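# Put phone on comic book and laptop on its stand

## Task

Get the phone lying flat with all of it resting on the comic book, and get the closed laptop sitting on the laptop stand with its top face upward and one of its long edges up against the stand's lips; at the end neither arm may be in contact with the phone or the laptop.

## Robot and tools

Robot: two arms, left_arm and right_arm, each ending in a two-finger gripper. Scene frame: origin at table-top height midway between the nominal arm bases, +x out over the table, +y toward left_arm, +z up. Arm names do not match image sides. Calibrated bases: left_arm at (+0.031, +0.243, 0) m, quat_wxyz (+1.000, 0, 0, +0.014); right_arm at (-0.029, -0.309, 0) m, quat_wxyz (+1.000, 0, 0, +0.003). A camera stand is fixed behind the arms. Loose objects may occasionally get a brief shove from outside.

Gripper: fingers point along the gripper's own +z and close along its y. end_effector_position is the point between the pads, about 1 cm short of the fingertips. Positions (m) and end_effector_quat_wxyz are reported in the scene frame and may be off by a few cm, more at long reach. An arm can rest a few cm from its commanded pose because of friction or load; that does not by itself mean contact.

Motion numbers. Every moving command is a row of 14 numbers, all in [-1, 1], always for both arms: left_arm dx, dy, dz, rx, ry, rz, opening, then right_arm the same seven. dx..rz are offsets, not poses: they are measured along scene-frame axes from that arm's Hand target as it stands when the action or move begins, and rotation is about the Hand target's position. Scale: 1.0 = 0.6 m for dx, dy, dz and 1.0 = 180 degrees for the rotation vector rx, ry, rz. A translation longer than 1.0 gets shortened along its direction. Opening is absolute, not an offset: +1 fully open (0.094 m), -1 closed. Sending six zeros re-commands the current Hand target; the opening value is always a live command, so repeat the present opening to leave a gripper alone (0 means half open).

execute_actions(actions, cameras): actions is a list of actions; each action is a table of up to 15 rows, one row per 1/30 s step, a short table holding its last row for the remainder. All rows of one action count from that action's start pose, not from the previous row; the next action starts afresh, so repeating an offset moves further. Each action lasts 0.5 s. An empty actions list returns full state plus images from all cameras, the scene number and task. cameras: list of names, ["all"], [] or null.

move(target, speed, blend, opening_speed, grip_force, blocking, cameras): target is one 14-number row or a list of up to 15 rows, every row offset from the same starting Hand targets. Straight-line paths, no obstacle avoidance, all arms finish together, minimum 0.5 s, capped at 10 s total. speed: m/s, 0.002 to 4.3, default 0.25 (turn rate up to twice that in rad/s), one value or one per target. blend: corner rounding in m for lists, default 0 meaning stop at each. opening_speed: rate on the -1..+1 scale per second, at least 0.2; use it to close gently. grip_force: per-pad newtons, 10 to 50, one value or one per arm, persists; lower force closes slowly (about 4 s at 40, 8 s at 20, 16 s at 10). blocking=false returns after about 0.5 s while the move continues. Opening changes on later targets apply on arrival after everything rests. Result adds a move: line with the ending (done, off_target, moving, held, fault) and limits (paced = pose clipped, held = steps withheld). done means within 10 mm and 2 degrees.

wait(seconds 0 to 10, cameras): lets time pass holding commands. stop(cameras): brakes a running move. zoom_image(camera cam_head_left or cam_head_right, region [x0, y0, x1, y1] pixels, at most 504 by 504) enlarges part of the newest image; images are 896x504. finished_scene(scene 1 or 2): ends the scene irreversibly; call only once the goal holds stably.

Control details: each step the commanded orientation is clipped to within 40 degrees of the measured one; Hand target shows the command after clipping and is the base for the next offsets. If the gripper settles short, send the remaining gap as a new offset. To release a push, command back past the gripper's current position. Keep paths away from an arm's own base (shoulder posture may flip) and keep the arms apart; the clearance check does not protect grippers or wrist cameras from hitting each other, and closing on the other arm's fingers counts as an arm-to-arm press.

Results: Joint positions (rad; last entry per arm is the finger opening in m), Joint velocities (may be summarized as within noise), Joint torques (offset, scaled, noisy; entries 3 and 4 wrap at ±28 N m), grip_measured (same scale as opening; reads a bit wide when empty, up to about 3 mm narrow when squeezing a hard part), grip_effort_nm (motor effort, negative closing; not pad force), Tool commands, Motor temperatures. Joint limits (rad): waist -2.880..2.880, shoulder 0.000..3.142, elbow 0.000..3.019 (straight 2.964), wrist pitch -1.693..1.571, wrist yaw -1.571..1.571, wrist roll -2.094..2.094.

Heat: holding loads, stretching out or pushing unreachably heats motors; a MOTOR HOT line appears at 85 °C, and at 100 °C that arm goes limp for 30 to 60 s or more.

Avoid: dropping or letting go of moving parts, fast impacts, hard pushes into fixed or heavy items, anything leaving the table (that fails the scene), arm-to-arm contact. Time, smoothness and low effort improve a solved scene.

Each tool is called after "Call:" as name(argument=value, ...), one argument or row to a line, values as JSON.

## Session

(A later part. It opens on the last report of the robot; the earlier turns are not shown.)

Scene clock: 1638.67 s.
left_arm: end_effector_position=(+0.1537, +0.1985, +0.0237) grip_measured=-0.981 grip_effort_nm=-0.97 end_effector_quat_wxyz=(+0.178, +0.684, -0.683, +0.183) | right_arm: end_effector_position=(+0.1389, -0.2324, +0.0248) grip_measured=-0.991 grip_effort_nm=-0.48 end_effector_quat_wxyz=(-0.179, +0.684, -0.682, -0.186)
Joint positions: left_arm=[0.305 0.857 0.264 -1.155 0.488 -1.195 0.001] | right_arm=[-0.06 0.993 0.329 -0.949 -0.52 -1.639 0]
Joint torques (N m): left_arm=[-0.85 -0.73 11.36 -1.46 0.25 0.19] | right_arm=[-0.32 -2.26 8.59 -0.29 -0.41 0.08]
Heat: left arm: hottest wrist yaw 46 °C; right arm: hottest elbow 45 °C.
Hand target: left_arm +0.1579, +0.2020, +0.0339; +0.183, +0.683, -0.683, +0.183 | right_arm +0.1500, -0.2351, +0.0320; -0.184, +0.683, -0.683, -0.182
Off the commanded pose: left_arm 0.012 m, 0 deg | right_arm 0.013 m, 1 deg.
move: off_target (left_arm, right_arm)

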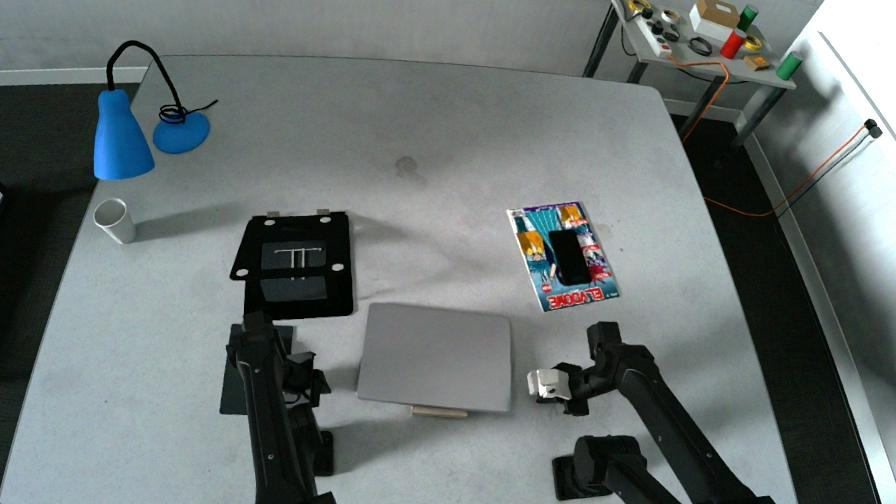

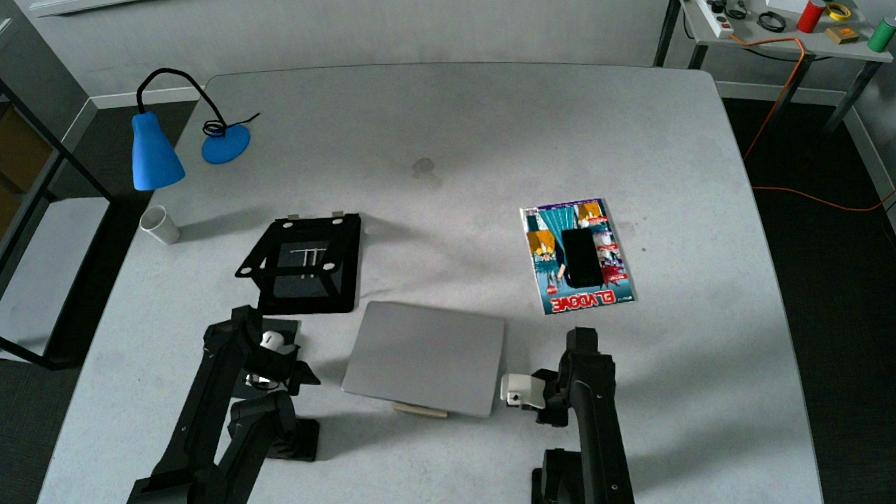

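Call:
move(
  target=[
    [0.0333,0.05,0.2,0,0,0,-1,0.0333,-0.0248,0.2133,0,0,0,1],
    [0.0333,0.05,0.2,0,0,0,-1,0.0,0.1918,0.2467,-0.1307,0.1307,-0.4884,1],
    [0.0333,0.05,0.2,0,0,0,-1,-0.15,0.3668,0.2,-0.1307,0.1307,-0.4884,1],
    [0.0333,0.05,0.2,0,0,0,-1,-0.15,0.3668,-0.03,-0.1307,0.1307,-0.4884,1],
  ],
  speed=[0.15,0.22,0.22,0.15],
  blend=[0.02,0.04,0.02,0],
  cameras=["all"],
)

Call:
zoom_image(
  camera="cam_head_right",
  region=[310, 270, 550, 420],
)

Scene clock: 1658.33 s.
left_arm: end_effector_position=(+0.1615, +0.2205, +0.1314) grip_measured=-0.981 grip_effort_nm=-0.97 end_effector_quat_wxyz=(+0.214, +0.683, -0.677, +0.172) | right_arm: end_effector_position=(+0.0638, -0.0124, +0.0221) grip_measured=+0.999 grip_effort_nm=0.06 end_effector_quat_wxyz=(+0.001, +0.003, +1.000, +0.006)
Joint positions: left_arm=[0.433 0.817 0.542 -1.616 0.463 -1.042 0.001] | right_arm=[1.264 1.375 0.679 -0.861 -0.001 1.275 0.094]
Joint torques (N m): left_arm=[-0.44 -4.07 15.76 -0.69 0.08 0.08] | right_arm=[1.2 -8.7 5.68 0.55 0.16 0.21]
Motor temperatures (°C): left_arm=[23 26 42 23 37 23 30] | right_arm=[26 33 46 25 32 23 26]
Heat: left arm: hottest elbow 42 °C; right arm: hottest elbow 46 °C.
Hand target: left_arm +0.1779, +0.2320, +0.1541; +0.182, +0.683, -0.683, +0.184 | right_arm +0.0599, -0.0149, +0.0140; +0.000, +0.001, +1.000, -0.002
Off the commanded pose: left_arm 0.030 m, 4 deg | right_arm 0.009 m, 1 deg.
move: off_target (left_arm)

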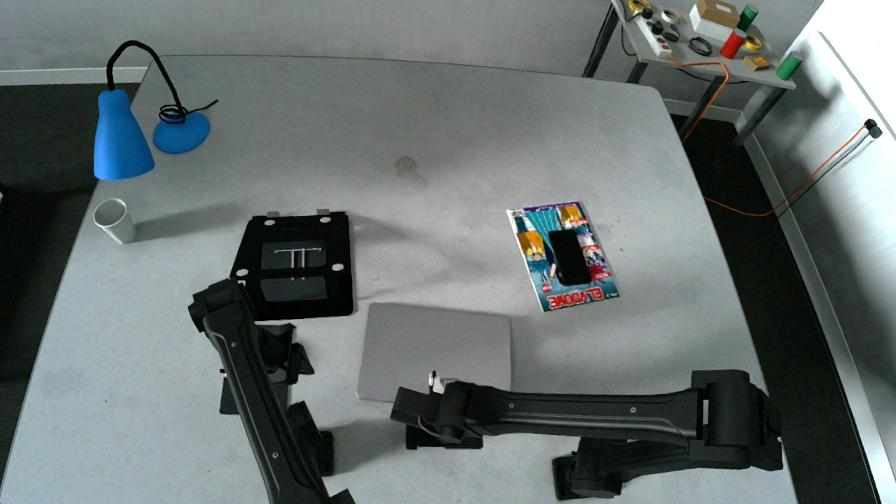

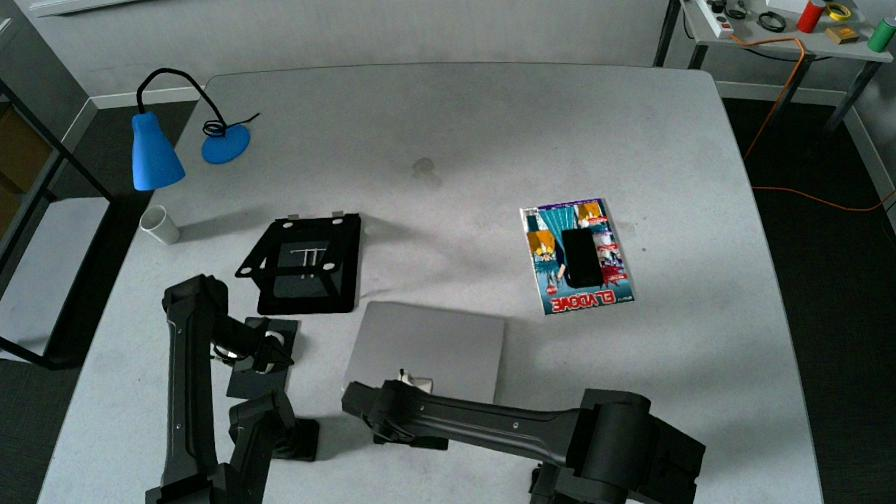

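Scaled by 2.100.

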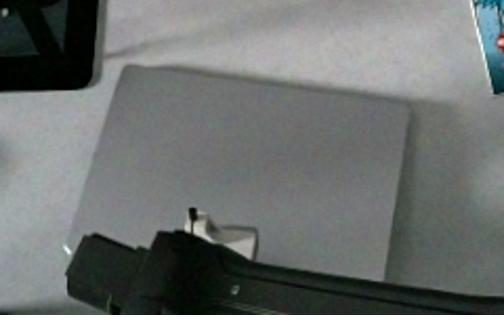

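Call:
move(
  target=[0.0333,0.03,0.1,0,0,0,-1,0.45,0.02,0.0,0,0,0,1],
  speed=0.1,
  cameras=["all"],
)

Call:
zoom_image(
  camera="cam_head_left",
  region=[340, 210, 580, 400],
)

Call:
zoom_image(
  camera="cam_head_right",
  region=[310, 210, 550, 400],
)

Scene clock: 1665.37 s.
left_arm: end_effector_position=(+0.1876, +0.2424, +0.1858) grip_measured=-0.981 grip_effort_nm=-0.97 end_effector_quat_wxyz=(+0.145, +0.700, -0.678, +0.172) | right_arm: end_effector_position=(+0.2963, -0.0135, +0.0147) grip_measured=+0.999 grip_effort_nm=0.06 end_effector_quat_wxyz=(-0.018, -0.009, +1.000, -0.008)
Joint positions: left_arm=[0.443 0.777 0.7 -1.668 0.421 -1.093 0.001] | right_arm=[0.729 1.721 1.067 -0.955 -0.012 0.717 0.094]
Joint torques (N m): left_arm=[-1.38 -2.73 16.58 -0.51 0.05 -0.02] | right_arm=[-1.38 -12.1 11.44 0.46 0.58 0.16]
Heat: left arm: hottest elbow 42 °C; right arm: hottest elbow 45 °C.
Hand target: left_arm +0.1978, +0.2500, +0.2140; +0.183, +0.683, -0.683, +0.184 | right_arm +0.3300, -0.0030, +0.0141; +0.000, +0.002, +1.000, -0.001
Off the commanded pose: left_arm 0.031 m, 5 deg | right_arm 0.035 m, 2 deg.
joint sent to its limit (left arm) — joint 4 (wrist pitch), lower limit. The joint targets are off in position and orientation.
move: off_target (left_arm, right_arm)

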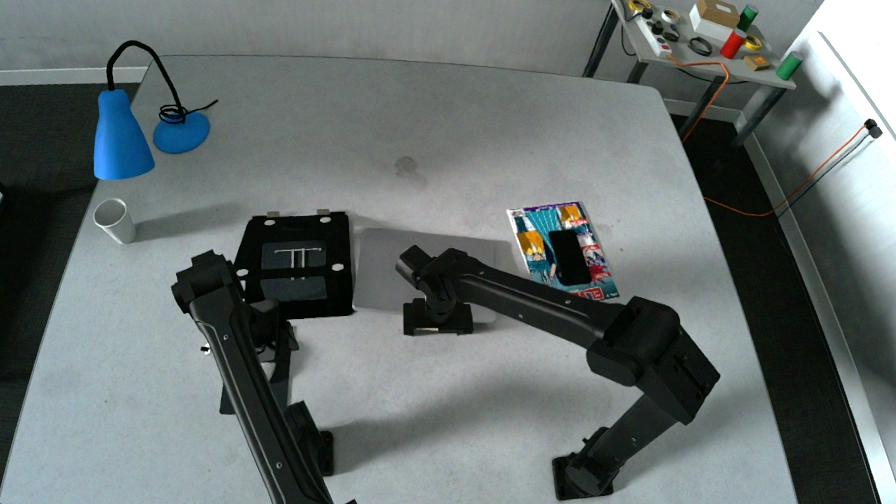

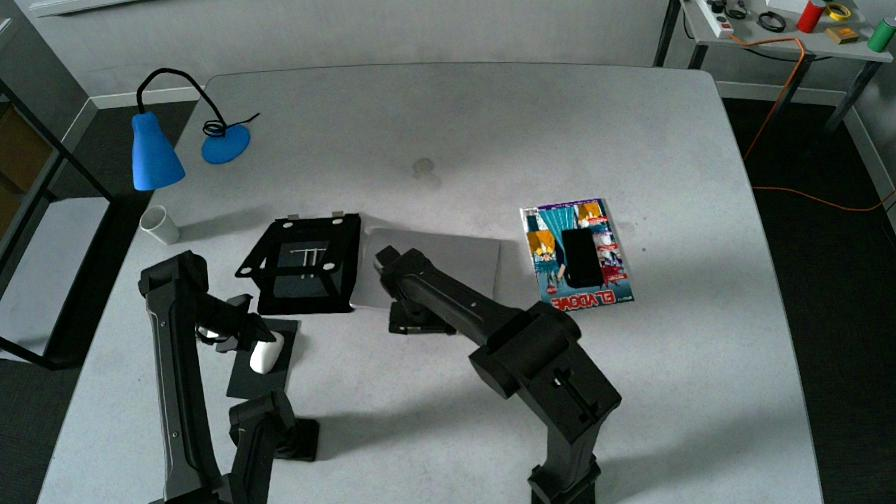

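Scaled by 2.100.

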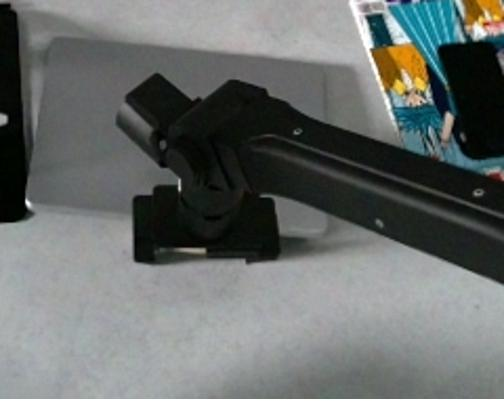

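Scaled by 2.100.

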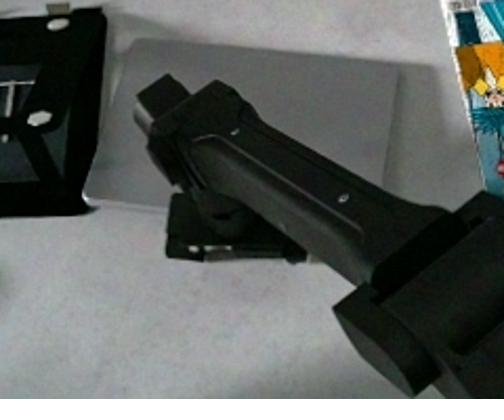

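Call:
move(
  target=[
    [0,0,0,0,0,0,-1,-0.1,0.0,0.02,0,0,0,1],
    [0,0,0,0,0,0,-1,-0.15,-0.1,0.25,0,0,0,1],
    [0,0,0,0,0,0,-1,-0.2,-0.4,0.25,0,0,0,1],
  ],
  speed=[0.1,0.2,0.25],
  blend=[0.01,0.03,0],
  cameras=["all"],
)

Call:
zoom_image(
  camera="cam_head_left",
  region=[320, 200, 560, 370],
)

Call:
zoom_image(
  camera="cam_head_right",
  region=[320, 200, 560, 370],
)

Scene clock: 1671.93 s.
left_arm: end_effector_position=(+0.1876, +0.2425, +0.1859) grip_measured=-0.981 grip_effort_nm=-0.97 end_effector_quat_wxyz=(+0.145, +0.700, -0.678, +0.172) | right_arm: end_effector_position=(+0.2158, -0.2381, +0.1670) grip_measured=+0.999 grip_effort_nm=0.06 end_effector_quat_wxyz=(+0.007, -0.001, +1.000, +0.000)
Joint positions: left_arm=[0.443 0.776 0.7 -1.668 0.421 -1.094 0.001] | right_arm=[0.283 1.005 0.816 -1.368 0.005 0.287 0.094]
Joint torques (N m): left_arm=[-1.03 -3.49 16.57 -0.23 0.07 -0.07] | right_arm=[-0.38 -6.83 7.27 -0.2 -0.02 0.11]
Heat: left arm: hottest elbow 43 °C; right arm: hottest elbow 45 °C.
Hand target: left_arm +0.1978, +0.2500, +0.2140; +0.183, +0.683, -0.683, +0.184 | right_arm +0.2100, -0.2430, +0.1641; +0.000, +0.002, +1.000, -0.001
Off the commanded pose: left_arm 0.031 m, 5 deg | right_arm 0.008 m, 1 deg.
joint sent to its limit (left arm) — joint 4 (wrist pitch), lower limit. The joint targets are off in orientation, not in position.
move: off_target (left_arm)

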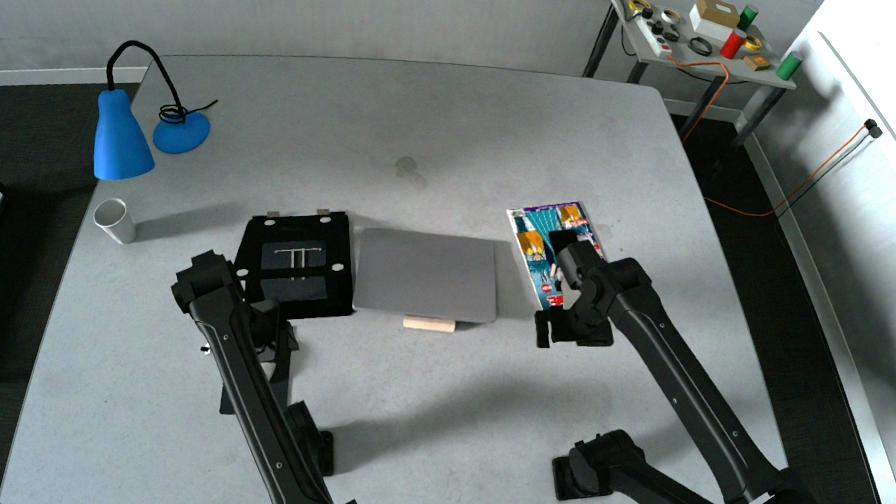

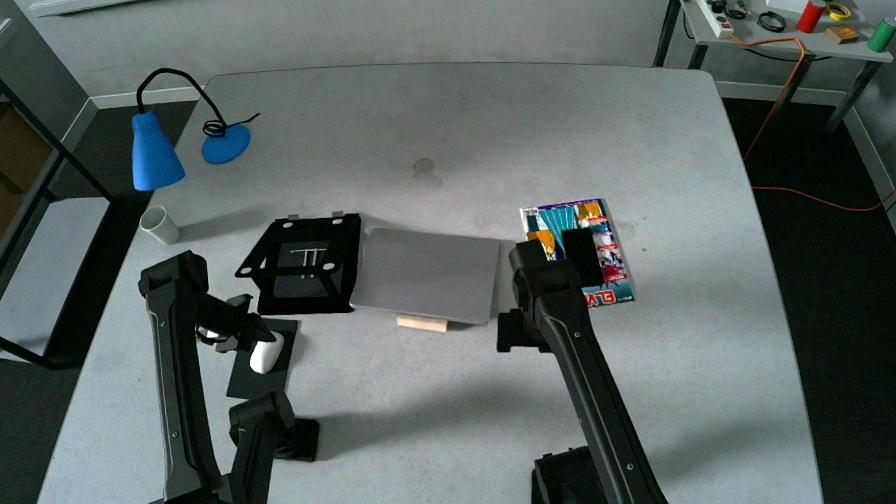

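Scaled by 2.100.

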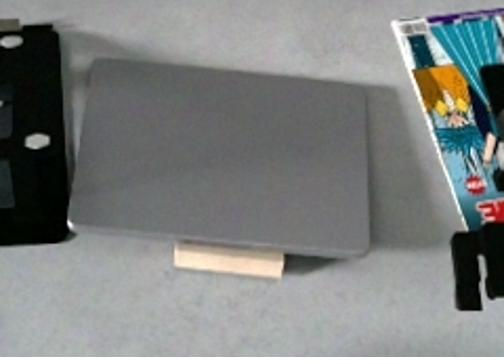

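Scaled by 2.100.

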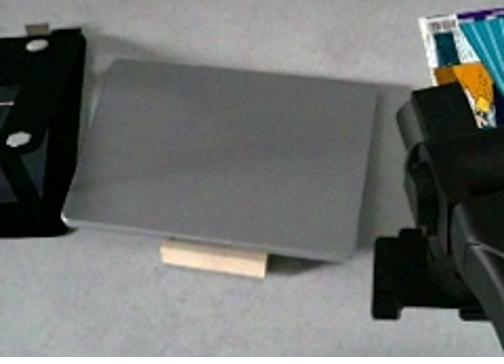

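Call:
move(
  target=[0.2703,-0.2167,0.11,-0.4776,0.2007,0.749,-0.106,0.225,0.2133,0.1932,-0.2807,-0.2807,0.4403,-0.106],
  speed=0.4,
  cameras=["all"],
)

Scene clock: 1712.27 s.
left_arm: end_effector_position=(+0.3455, +0.1236, +0.2645) grip_measured=-0.108 grip_effort_nm=0.13 end_effector_quat_wxyz=(+0.671, +0.705, -0.091, +0.211) | right_arm: end_effector_position=(+0.3454, -0.1094, +0.2794) grip_measured=-0.105 grip_effort_nm=-0.08 end_effector_quat_wxyz=(-0.377, +0.599, -0.597, +0.377)
Joint positions: left_arm=[0.154 1.334 0.819 -1.666 1.559 -2.099 0.042] | right_arm=[0.74 0.961 0.737 -0.352 0.658 -1.195 0.042]
Joint torques (N m): left_arm=[-2.43 -8.59 13.56 -0.92 0.59 -0.13] | right_arm=[-0.09 -8.41 8.27 1.91 0.13 0.12]
Motor temperatures (°C): left_arm=[22 26 45 23 32 23 30] | right_arm=[26 33 44 25 29 23 25]
Heat: left arm: hottest elbow 45 °C; right arm: hottest elbow 44 °C.
Hand target: left_arm +0.3601, +0.1200, +0.2801; +0.587, +0.711, +0.231, +0.310 | right_arm +0.3450, -0.1150, +0.2800; -0.381, +0.594, -0.597, +0.380
Off the commanded pose: left_arm 0.022 m, 91 deg; orientation clipped | right_arm 0.006 m, 1 deg.
joint sent to its limit (left arm) — joint 4 (wrist pitch), lower limit; joint 5 (wrist yaw), upper limit; joint 6 (wrist roll), lower limit. The joint targets are off in orientation, not in position.
move: off_target (left_arm); limits=paced

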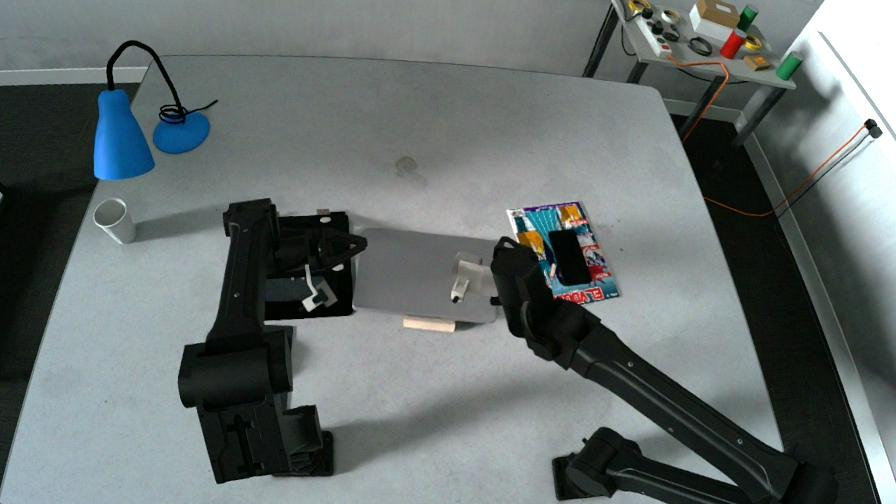

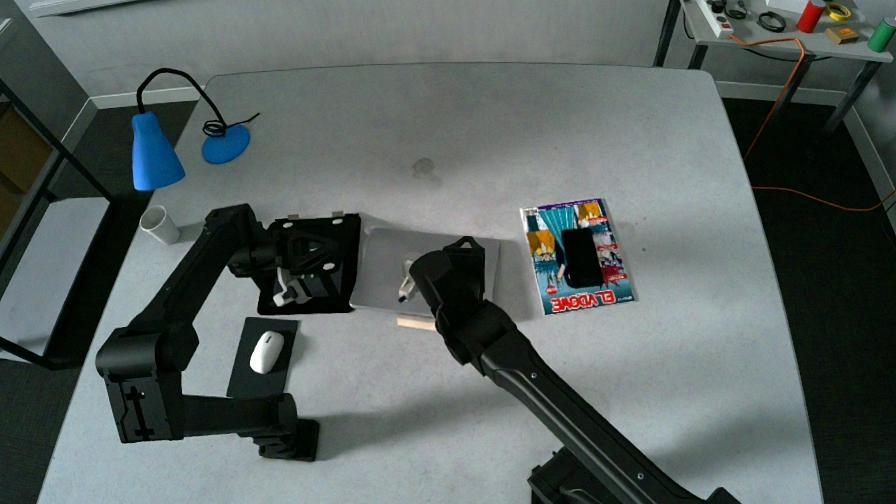

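Call:
move(
  target=[
    [0,0,0.02,0.4055,-0.2794,-0.458,-0.106,0,0,0,0,0,0,-0.106],
    [0,0,0.02,-0.2713,0.5138,0.6223,-0.106,0,0,0,0,0,0,-0.106],
    [0,0,0.02,-0.0114,0.1165,0.258,-0.106,0,0,0,0,0,0,-0.106],
  ],
  speed=0.5,
  blend=[0.0,0.0,0.0],
  cameras=["all"],
)

Scene clock: 1734.93 s.
left_arm: end_effector_position=(+0.3587, +0.1152, +0.2903) grip_measured=-0.107 grip_effort_nm=0.11 end_effector_quat_wxyz=(+0.374, +0.603, +0.596, +0.375) | right_arm: end_effector_position=(+0.3454, -0.1094, +0.2794) grip_measured=-0.105 grip_effort_nm=-0.08 end_effector_quat_wxyz=(-0.377, +0.599, -0.597, +0.377)
Joint positions: left_arm=[-0.663 0.674 0.635 -0.505 -0.558 1.268 0.042] | right_arm=[0.74 0.961 0.737 -0.352 0.658 -1.195 0.042]
Joint torques (N m): left_arm=[-0.32 -4.07 11 2.52 -0.08 0.04] | right_arm=[-0.15 -8.35 8.24 1.95 0.13 0.15]
Heat: left arm: hottest elbow 46 °C; right arm: hottest elbow 43 °C.
Hand target: left_arm +0.3600, +0.1201, +0.2920; +0.380, +0.596, +0.597, +0.380 | right_arm +0.3450, -0.1150, +0.2800; -0.381, +0.594, -0.597, +0.380
Off the commanded pose: left_arm 0.005 m, 1 deg | right_arm 0.006 m, 1 deg.
move: done

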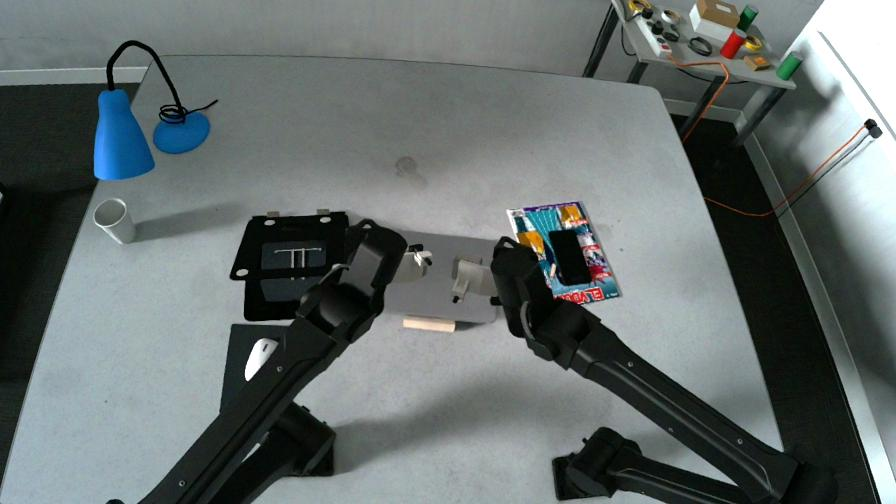

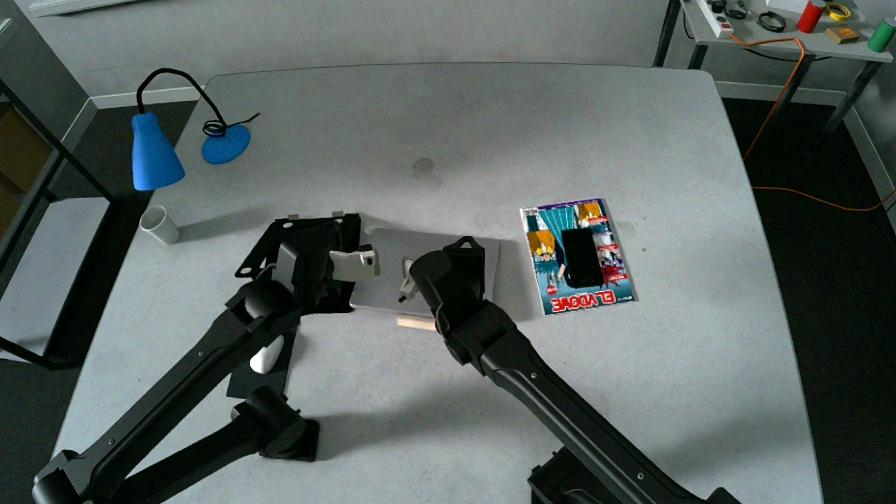

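Call:
move(
  target=[
    [-0.1,0.008,-0.2367,0,0,0,-0.106,-0.1,-0.005,-0.2167,0,0,0,-0.106],
    [-0.1,0.008,-0.3867,0,0,0,-0.106,-0.1,-0.005,-0.3667,0,0,0,-0.106],
  ],
  speed=0.2,
  blend=[0.03,0],
  cameras=["all"],
)

Call:
zoom_image(
  camera="cam_head_left",
  region=[320, 210, 560, 380],
)

Call:
zoom_image(
  camera="cam_head_right",
  region=[300, 210, 540, 380],
)

Scene clock: 1743.17 s.
left_arm: end_effector_position=(+0.3021, +0.1244, +0.0624) grip_measured=-0.107 grip_effort_nm=0.11 end_effector_quat_wxyz=(+0.380, +0.593, +0.601, +0.378) | right_arm: end_effector_position=(+0.2901, -0.1170, +0.0677) grip_measured=-0.105 grip_effort_nm=-0.08 end_effector_quat_wxyz=(-0.387, +0.586, -0.603, +0.379)
Joint positions: left_arm=[-0.833 1.017 0.07 0.349 -0.713 1.143 0.042] | right_arm=[0.874 1.342 0.288 0.433 0.781 -1.08 0.042]
Joint torques (N m): left_arm=[-1.96 -2.84 6.84 2.58 -0.36 0.01] | right_arm=[1.26 -6.48 4.23 1.88 0.33 0.16]
Heat: left arm: hottest elbow 45 °C; right arm: hottest elbow 42 °C.
Hand target: left_arm +0.3001, +0.1248, +0.0601; +0.380, +0.596, +0.597, +0.380 | right_arm +0.2850, -0.1181, +0.0599; -0.381, +0.594, -0.597, +0.380
Off the commanded pose: left_arm 0.003 m, 1 deg | right_arm 0.009 m, 1 deg.
move: done

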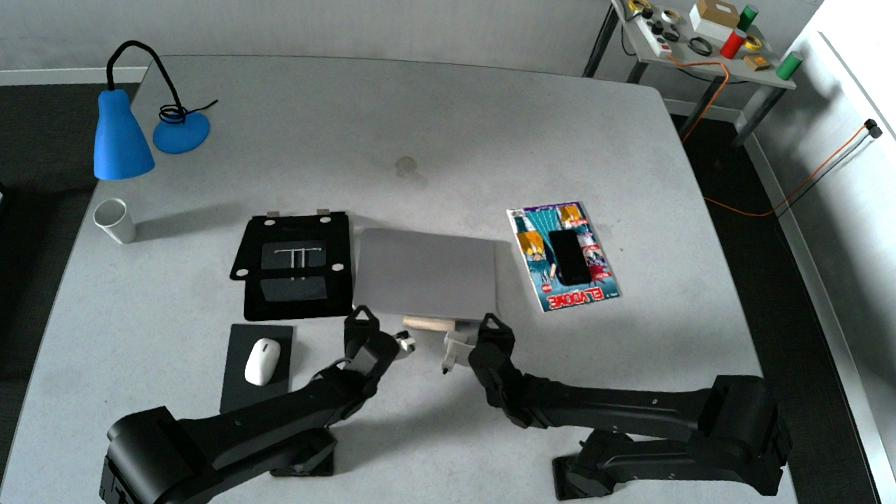

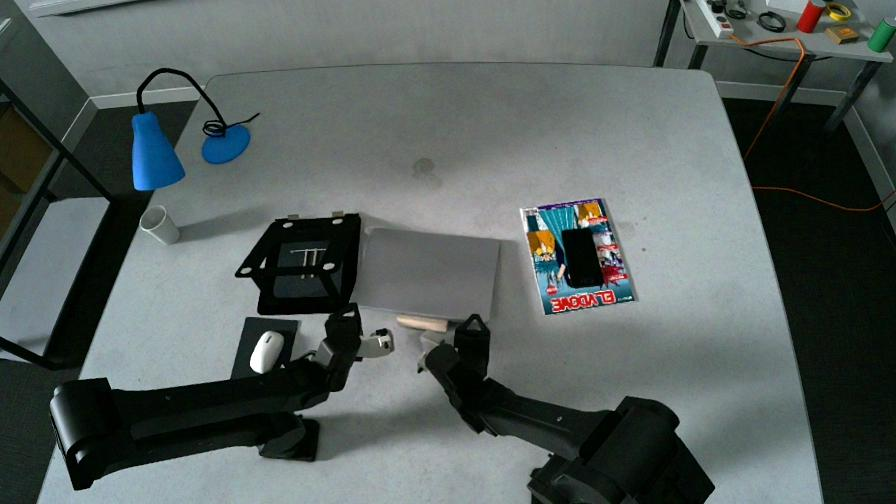

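Scaled by 2.100.

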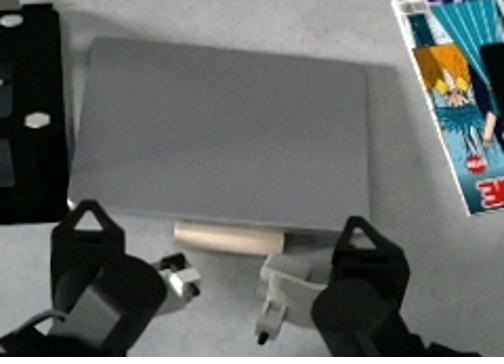

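Scaled by 2.100.

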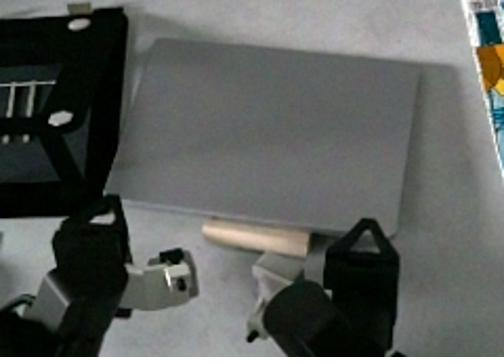

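Call:
zoom_image(
  camera="cam_head_left",
  region=[390, 220, 560, 340],
)

Call:
zoom_image(
  camera="cam_head_right",
  region=[340, 290, 500, 370],
)

Scaled by 2.965.

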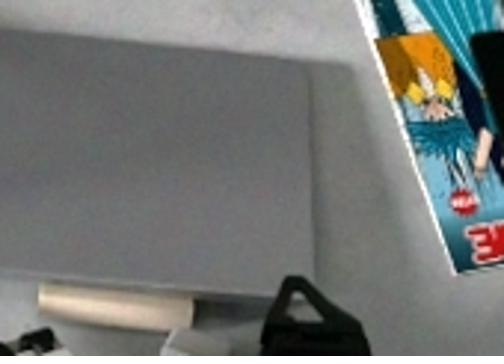

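Scaled by 3.150.

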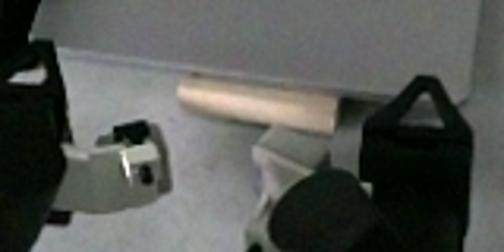

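Call:
move(
  target=[0,0,-0.0485,0,0,0,-0.15,0,0.0152,-0.0565,0,0,0,-0.15],
  speed=0.06,
  cameras=["all"],
)

Call:
zoom_image(
  camera="cam_head_left",
  region=[330, 260, 520, 380],
)

Call:
zoom_image(
  camera="cam_head_right",
  region=[320, 260, 510, 380],
)

Scene clock: 1763.93 s.
left_arm: end_effector_position=(+0.3027, +0.1237, +0.0322) grip_measured=-0.148 grip_effort_nm=-0.08 end_effector_quat_wxyz=(+0.379, +0.594, +0.601, +0.378) | right_arm: end_effector_position=(+0.2899, -0.1097, +0.0320) grip_measured=-0.149 grip_effort_nm=-0.08 end_effector_quat_wxyz=(-0.382, +0.590, -0.600, +0.382)
Joint positions: left_arm=[-0.833 1.325 0.043 0.683 -0.713 1.143 0.04] | right_arm=[0.894 1.539 0.288 0.613 0.799 -1.075 0.04]
Joint torques (N m): left_arm=[-1.2 -3.84 3.78 2.29 -0.33 0.02] | right_arm=[1.49 -7.82 3.07 1.83 0.33 0.27]
Heat: left arm: hottest elbow 42 °C; right arm: hottest elbow 40 °C.
Hand target: left_arm +0.3000, +0.1248, +0.0309; +0.380, +0.596, +0.597, +0.380 | right_arm +0.2850, -0.1090, +0.0260; -0.381, +0.594, -0.597, +0.380
Off the commanded pose: left_arm 0.003 m, 1 deg | right_arm 0.008 m, 1 deg.
move: done

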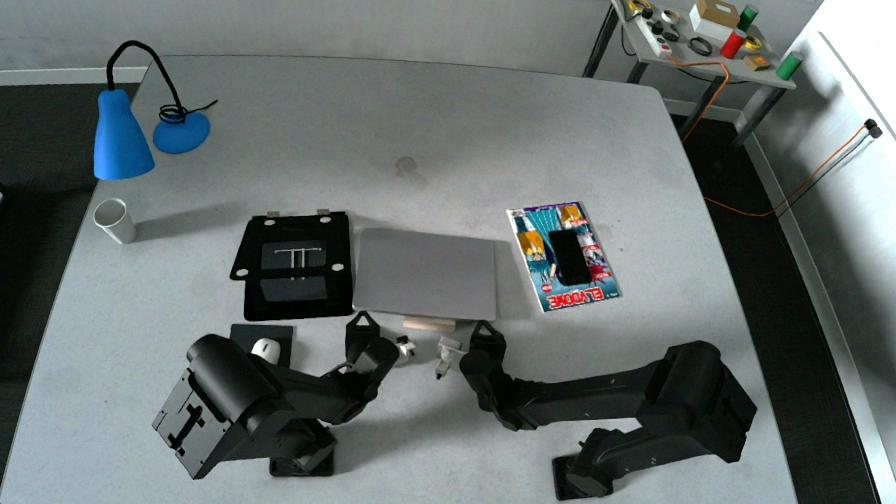

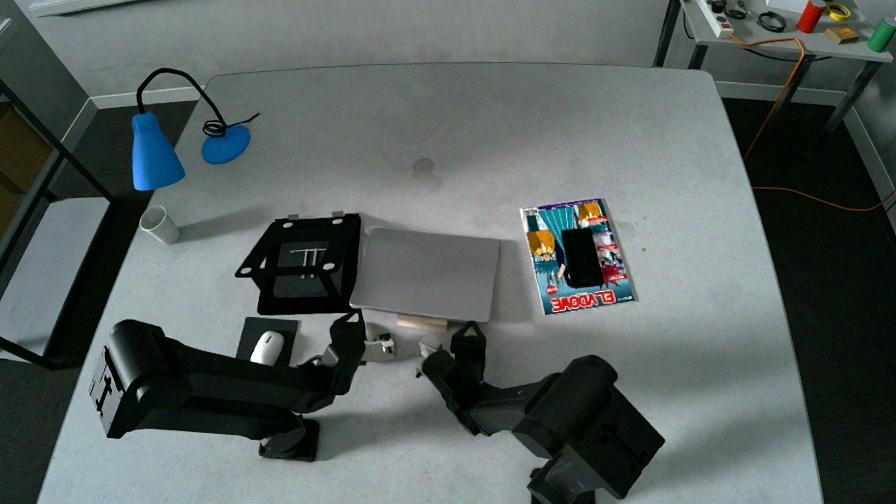

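Scaled by 2.653.

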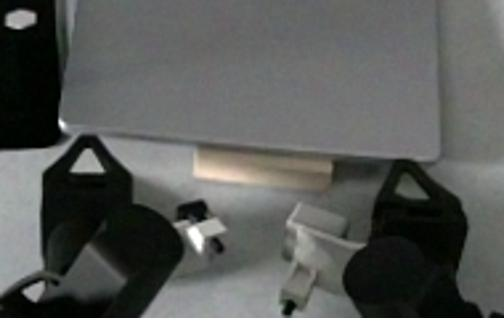

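Scaled by 2.653.

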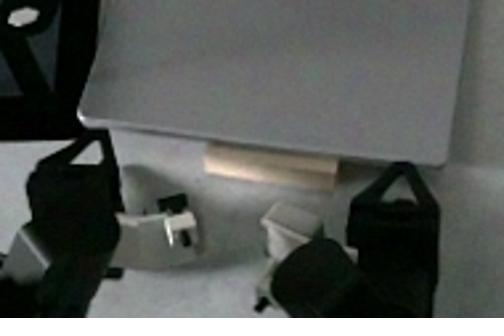

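Call:
move(
  target=[0.055,0,0.0,0,0,0,-0.15,0.055,0.0,0.0,0,0,0,-0.15],
  speed=0.05,
  cameras=["all"],
)

Call:
zoom_image(
  camera="cam_head_left",
  region=[330, 220, 520, 370],
)

Call:
zoom_image(
  camera="cam_head_right",
  region=[320, 220, 510, 370],
)

Scene clock: 1771.73 s.
left_arm: end_effector_position=(+0.3214, +0.1291, +0.0272) grip_measured=-0.149 grip_effort_nm=-0.05 end_effector_quat_wxyz=(+0.375, +0.602, +0.596, +0.376) | right_arm: end_effector_position=(+0.3071, -0.1139, +0.0266) grip_measured=-0.149 grip_effort_nm=-0.07 end_effector_quat_wxyz=(-0.380, +0.598, -0.596, +0.378)
Joint positions: left_arm=[-0.727 1.41 0.062 0.785 -0.614 1.229 0.04] | right_arm=[0.826 1.579 0.302 0.669 0.73 -1.137 0.04]
Joint torques (N m): left_arm=[-0.21 -4.31 6.41 2.29 0 0.05] | right_arm=[-0.38 -7.71 5.5 1.72 0.07 0.11]
Heat: left arm: hottest elbow 41 °C; right arm: hottest elbow 40 °C.
Hand target: left_arm +0.3330, +0.1248, +0.0309; +0.380, +0.596, +0.597, +0.380 | right_arm +0.3180, -0.1089, +0.0262; -0.381, +0.594, -0.597, +0.380
Off the commanded pose: left_arm 0.013 m, 1 deg | right_arm 0.012 m, 1 deg.
move: off_target (left_arm, right_arm)

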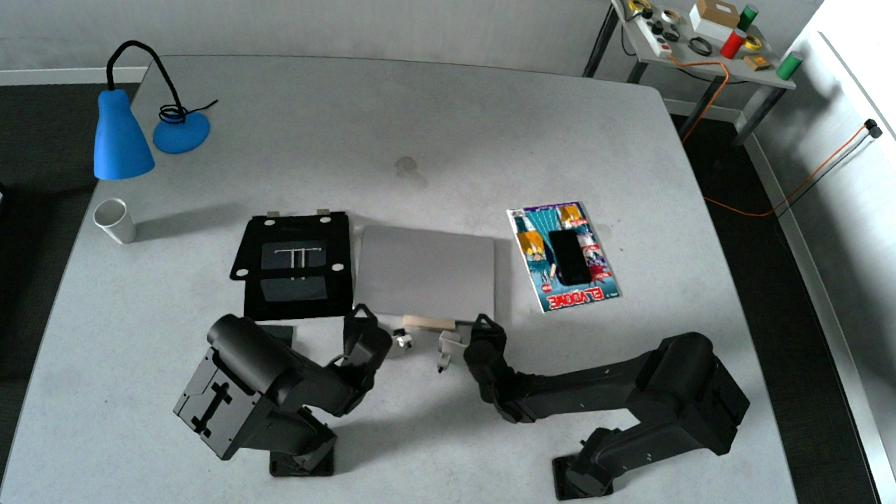

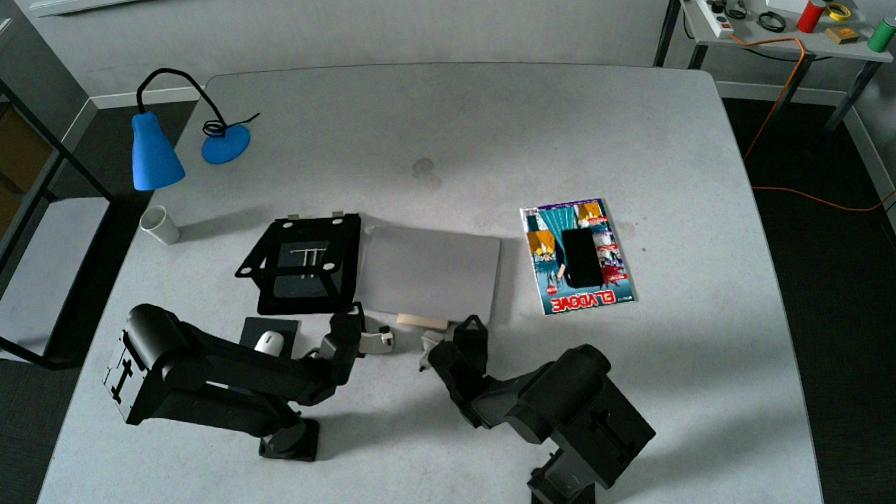

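Scaled by 2.653.

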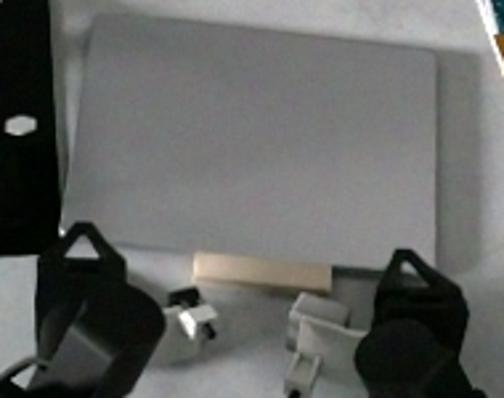

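Scaled by 2.653.

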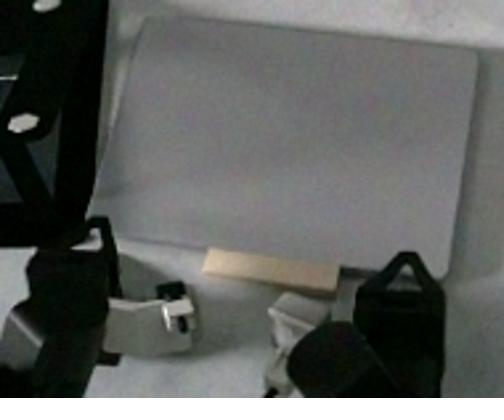

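Call:
move(
  target=[0.03,-0.005,0.008,0,0,0,-0.15,0.03,0.005,0.008,0,0,0,-0.15],
  speed=0.05,
  cameras=[],
)

Call:
wait(
  seconds=0,
  cameras=["all"],
)

Call:
zoom_image(
  camera="cam_head_left",
  region=[330, 220, 520, 370],
)

Call:
zoom_image(
  camera="cam_head_right",
  region=[320, 220, 510, 370],
)

Scene clock: 1777.53 s.
left_arm: end_effector_position=(+0.3349, +0.1277, +0.0297) grip_measured=-0.149 grip_effort_nm=-0.05 end_effector_quat_wxyz=(+0.375, +0.604, +0.596, +0.375) | right_arm: end_effector_position=(+0.3173, -0.1132, +0.0268) grip_measured=-0.149 grip_effort_nm=-0.06 end_effector_quat_wxyz=(-0.378, +0.602, -0.594, +0.376)
Joint positions: left_arm=[-0.683 1.417 0.091 0.778 -0.573 1.257 0.04] | right_arm=[0.796 1.587 0.32 0.669 0.697 -1.162 0.04]
Joint torques (N m): left_arm=[-0.32 -5.66 7.76 1.25 -0.1 0.02] | right_arm=[-1.03 -8.29 6.97 1.14 0.09 0.14]
Motor temperatures (°C): left_arm=[22 26 40 24 31 23 29] | right_arm=[26 33 40 25 27 23 25]
Heat: left arm: hottest elbow 40 °C; right arm: hottest elbow 40 °C.
Hand target: left_arm +0.3510, +0.1219, +0.0357; +0.380, +0.596, +0.597, +0.380 | right_arm +0.3360, -0.1059, +0.0308; -0.381, +0.594, -0.597, +0.380
Off the commanded pose: left_arm 0.018 m, 1 deg | right_arm 0.021 m, 1 deg.
move: off_target (left_arm, right_arm)
No camera images: "cameras" was empty.

Scene clock: 1777.53 s.
left_arm: end_effector_position=(+0.3349, +0.1277, +0.0297) grip_measured=-0.149 grip_effort_nm=-0.05 end_effector_quat_wxyz=(+0.375, +0.604, +0.596, +0.375) | right_arm: end_effector_position=(+0.3173, -0.1132, +0.0268) grip_measured=-0.149 grip_effort_nm=-0.06 end_effector_quat_wxyz=(-0.378, +0.602, -0.594, +0.376)
Joint positions: left_arm=[-0.683 1.417 0.091 0.778 -0.573 1.257 0.04] | right_arm=[0.796 1.587 0.32 0.669 0.697 -1.162 0.04]
Joint torques (N m): left_arm=[-0.32 -5.66 7.76 1.25 -0.1 0.02] | right_arm=[-1.03 -8.29 6.97 1.14 0.09 0.14]
Heat: left arm: hottest elbow 40 °C; right arm: hottest elbow 40 °C.
Hand target: left_arm +0.3510, +0.1219, +0.0357; +0.380, +0.596, +0.597, +0.380 | right_arm +0.3360, -0.1059, +0.0308; -0.381, +0.594, -0.597, +0.380
Tool commands: left_gripper/opening=-0.15 right_gripper/opening=-0.15
Off the commanded pose: left_arm 0.018 m, 1 deg | right_arm 0.021 m, 1 deg.

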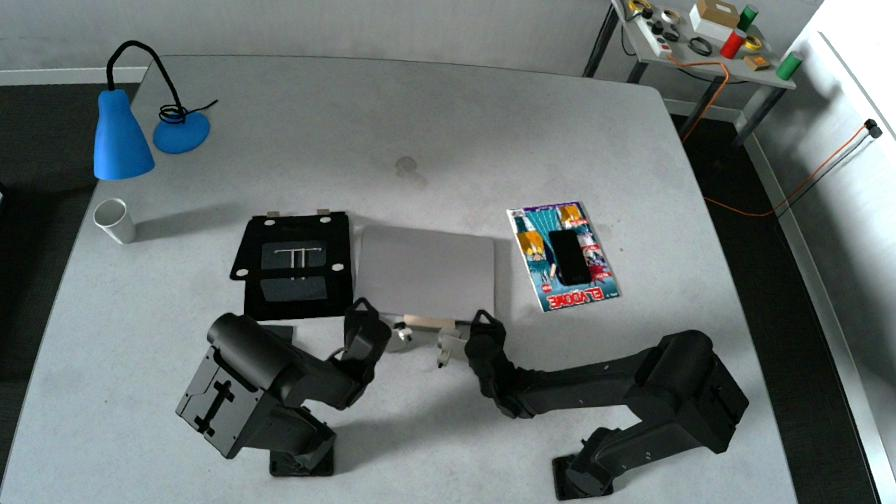

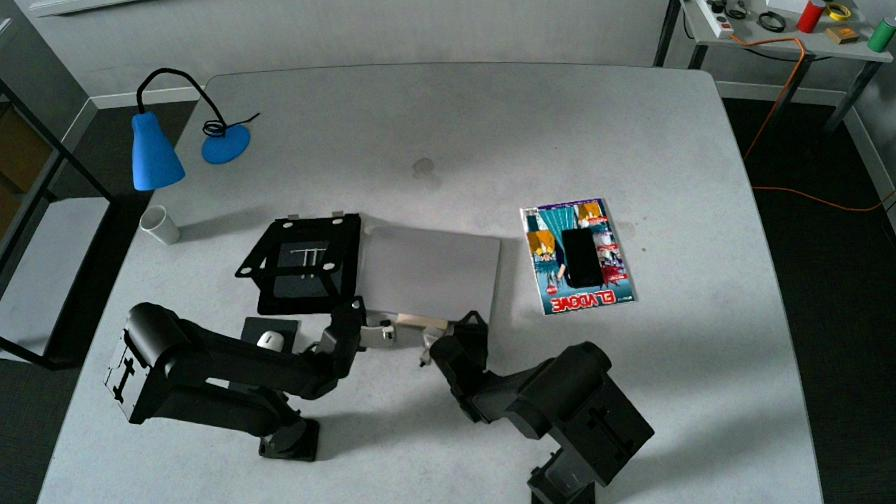

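Scaled by 2.653.

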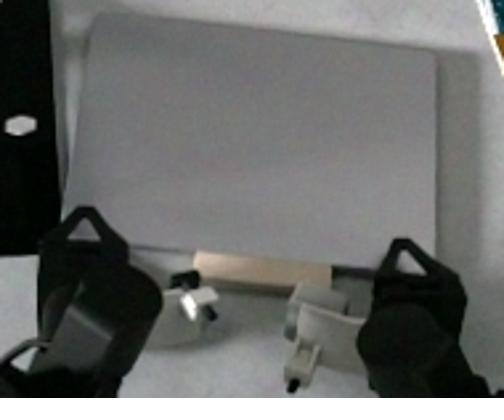

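Scaled by 2.653.

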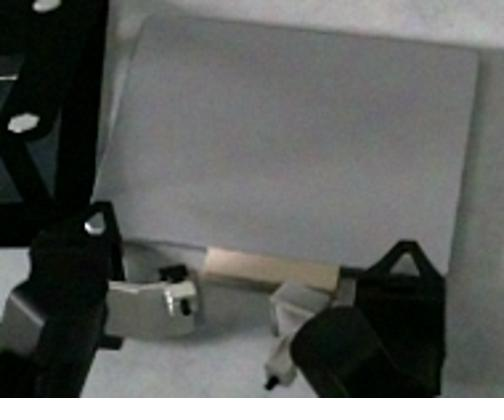

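Call:
move(
  target=[0,0,0,0,0,0,-1,0,0,0,0,0,0,-1],
  speed=0.05,
  opening_speed=0.4,
  cameras=["all"],
)

Call:
zoom_image(
  camera="cam_head_left",
  region=[330, 220, 520, 370],
)

Call:
zoom_image(
  camera="cam_head_right",
  region=[320, 220, 510, 370],
)

Scene clock: 1783.67 s.
left_arm: end_effector_position=(+0.3321, +0.1282, +0.0227) grip_measured=-0.849 grip_effort_nm=-0.95 end_effector_quat_wxyz=(+0.364, +0.614, +0.595, +0.370) | right_arm: end_effector_position=(+0.3155, -0.1137, +0.0185) grip_measured=-0.723 grip_effort_nm=-1.03 end_effector_quat_wxyz=(-0.369, +0.612, -0.593, +0.371)
Joint positions: left_arm=[-0.683 1.429 0.091 0.762 -0.565 1.26 0.007] | right_arm=[0.793 1.603 0.32 0.66 0.682 -1.163 0.013]
Joint torques (N m): left_arm=[0.62 -6.71 7.69 1.83 -0.43 -0.02] | right_arm=[-0.73 -9.99 6.75 1.4 0.63 0.13]
Heat: left arm: hottest elbow 40 °C; right arm: hottest elbow 40 °C.
Hand target: left_arm +0.3510, +0.1218, +0.0357; +0.380, +0.596, +0.597, +0.380 | right_arm +0.3360, -0.1060, +0.0309; -0.381, +0.594, -0.597, +0.380
Off the commanded pose: left_arm 0.024 m, 3 deg | right_arm 0.025 m, 3 deg.
move: off_target (left_arm, right_arm)

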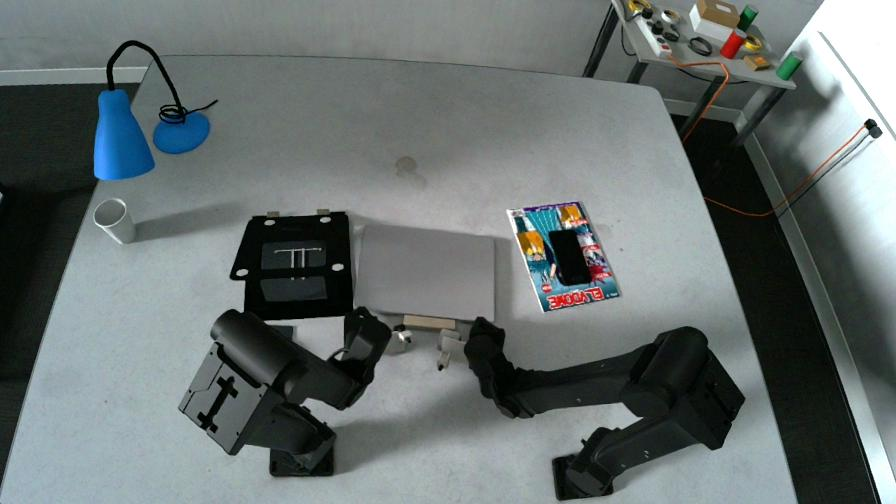

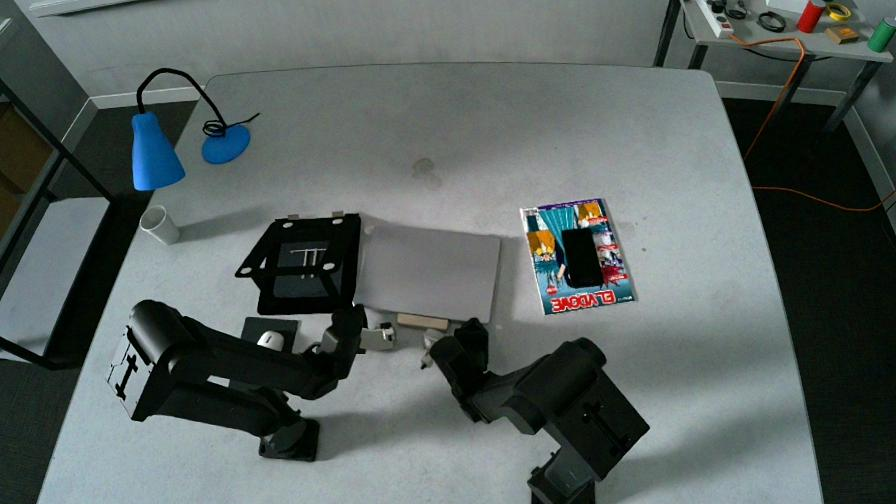

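Scaled by 2.653.

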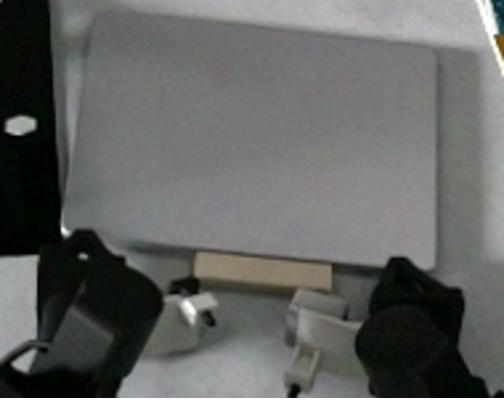

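Scaled by 2.653.

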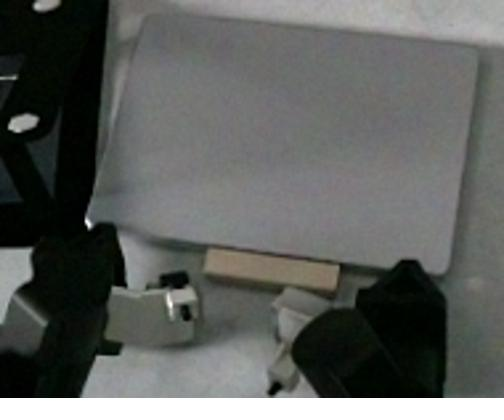

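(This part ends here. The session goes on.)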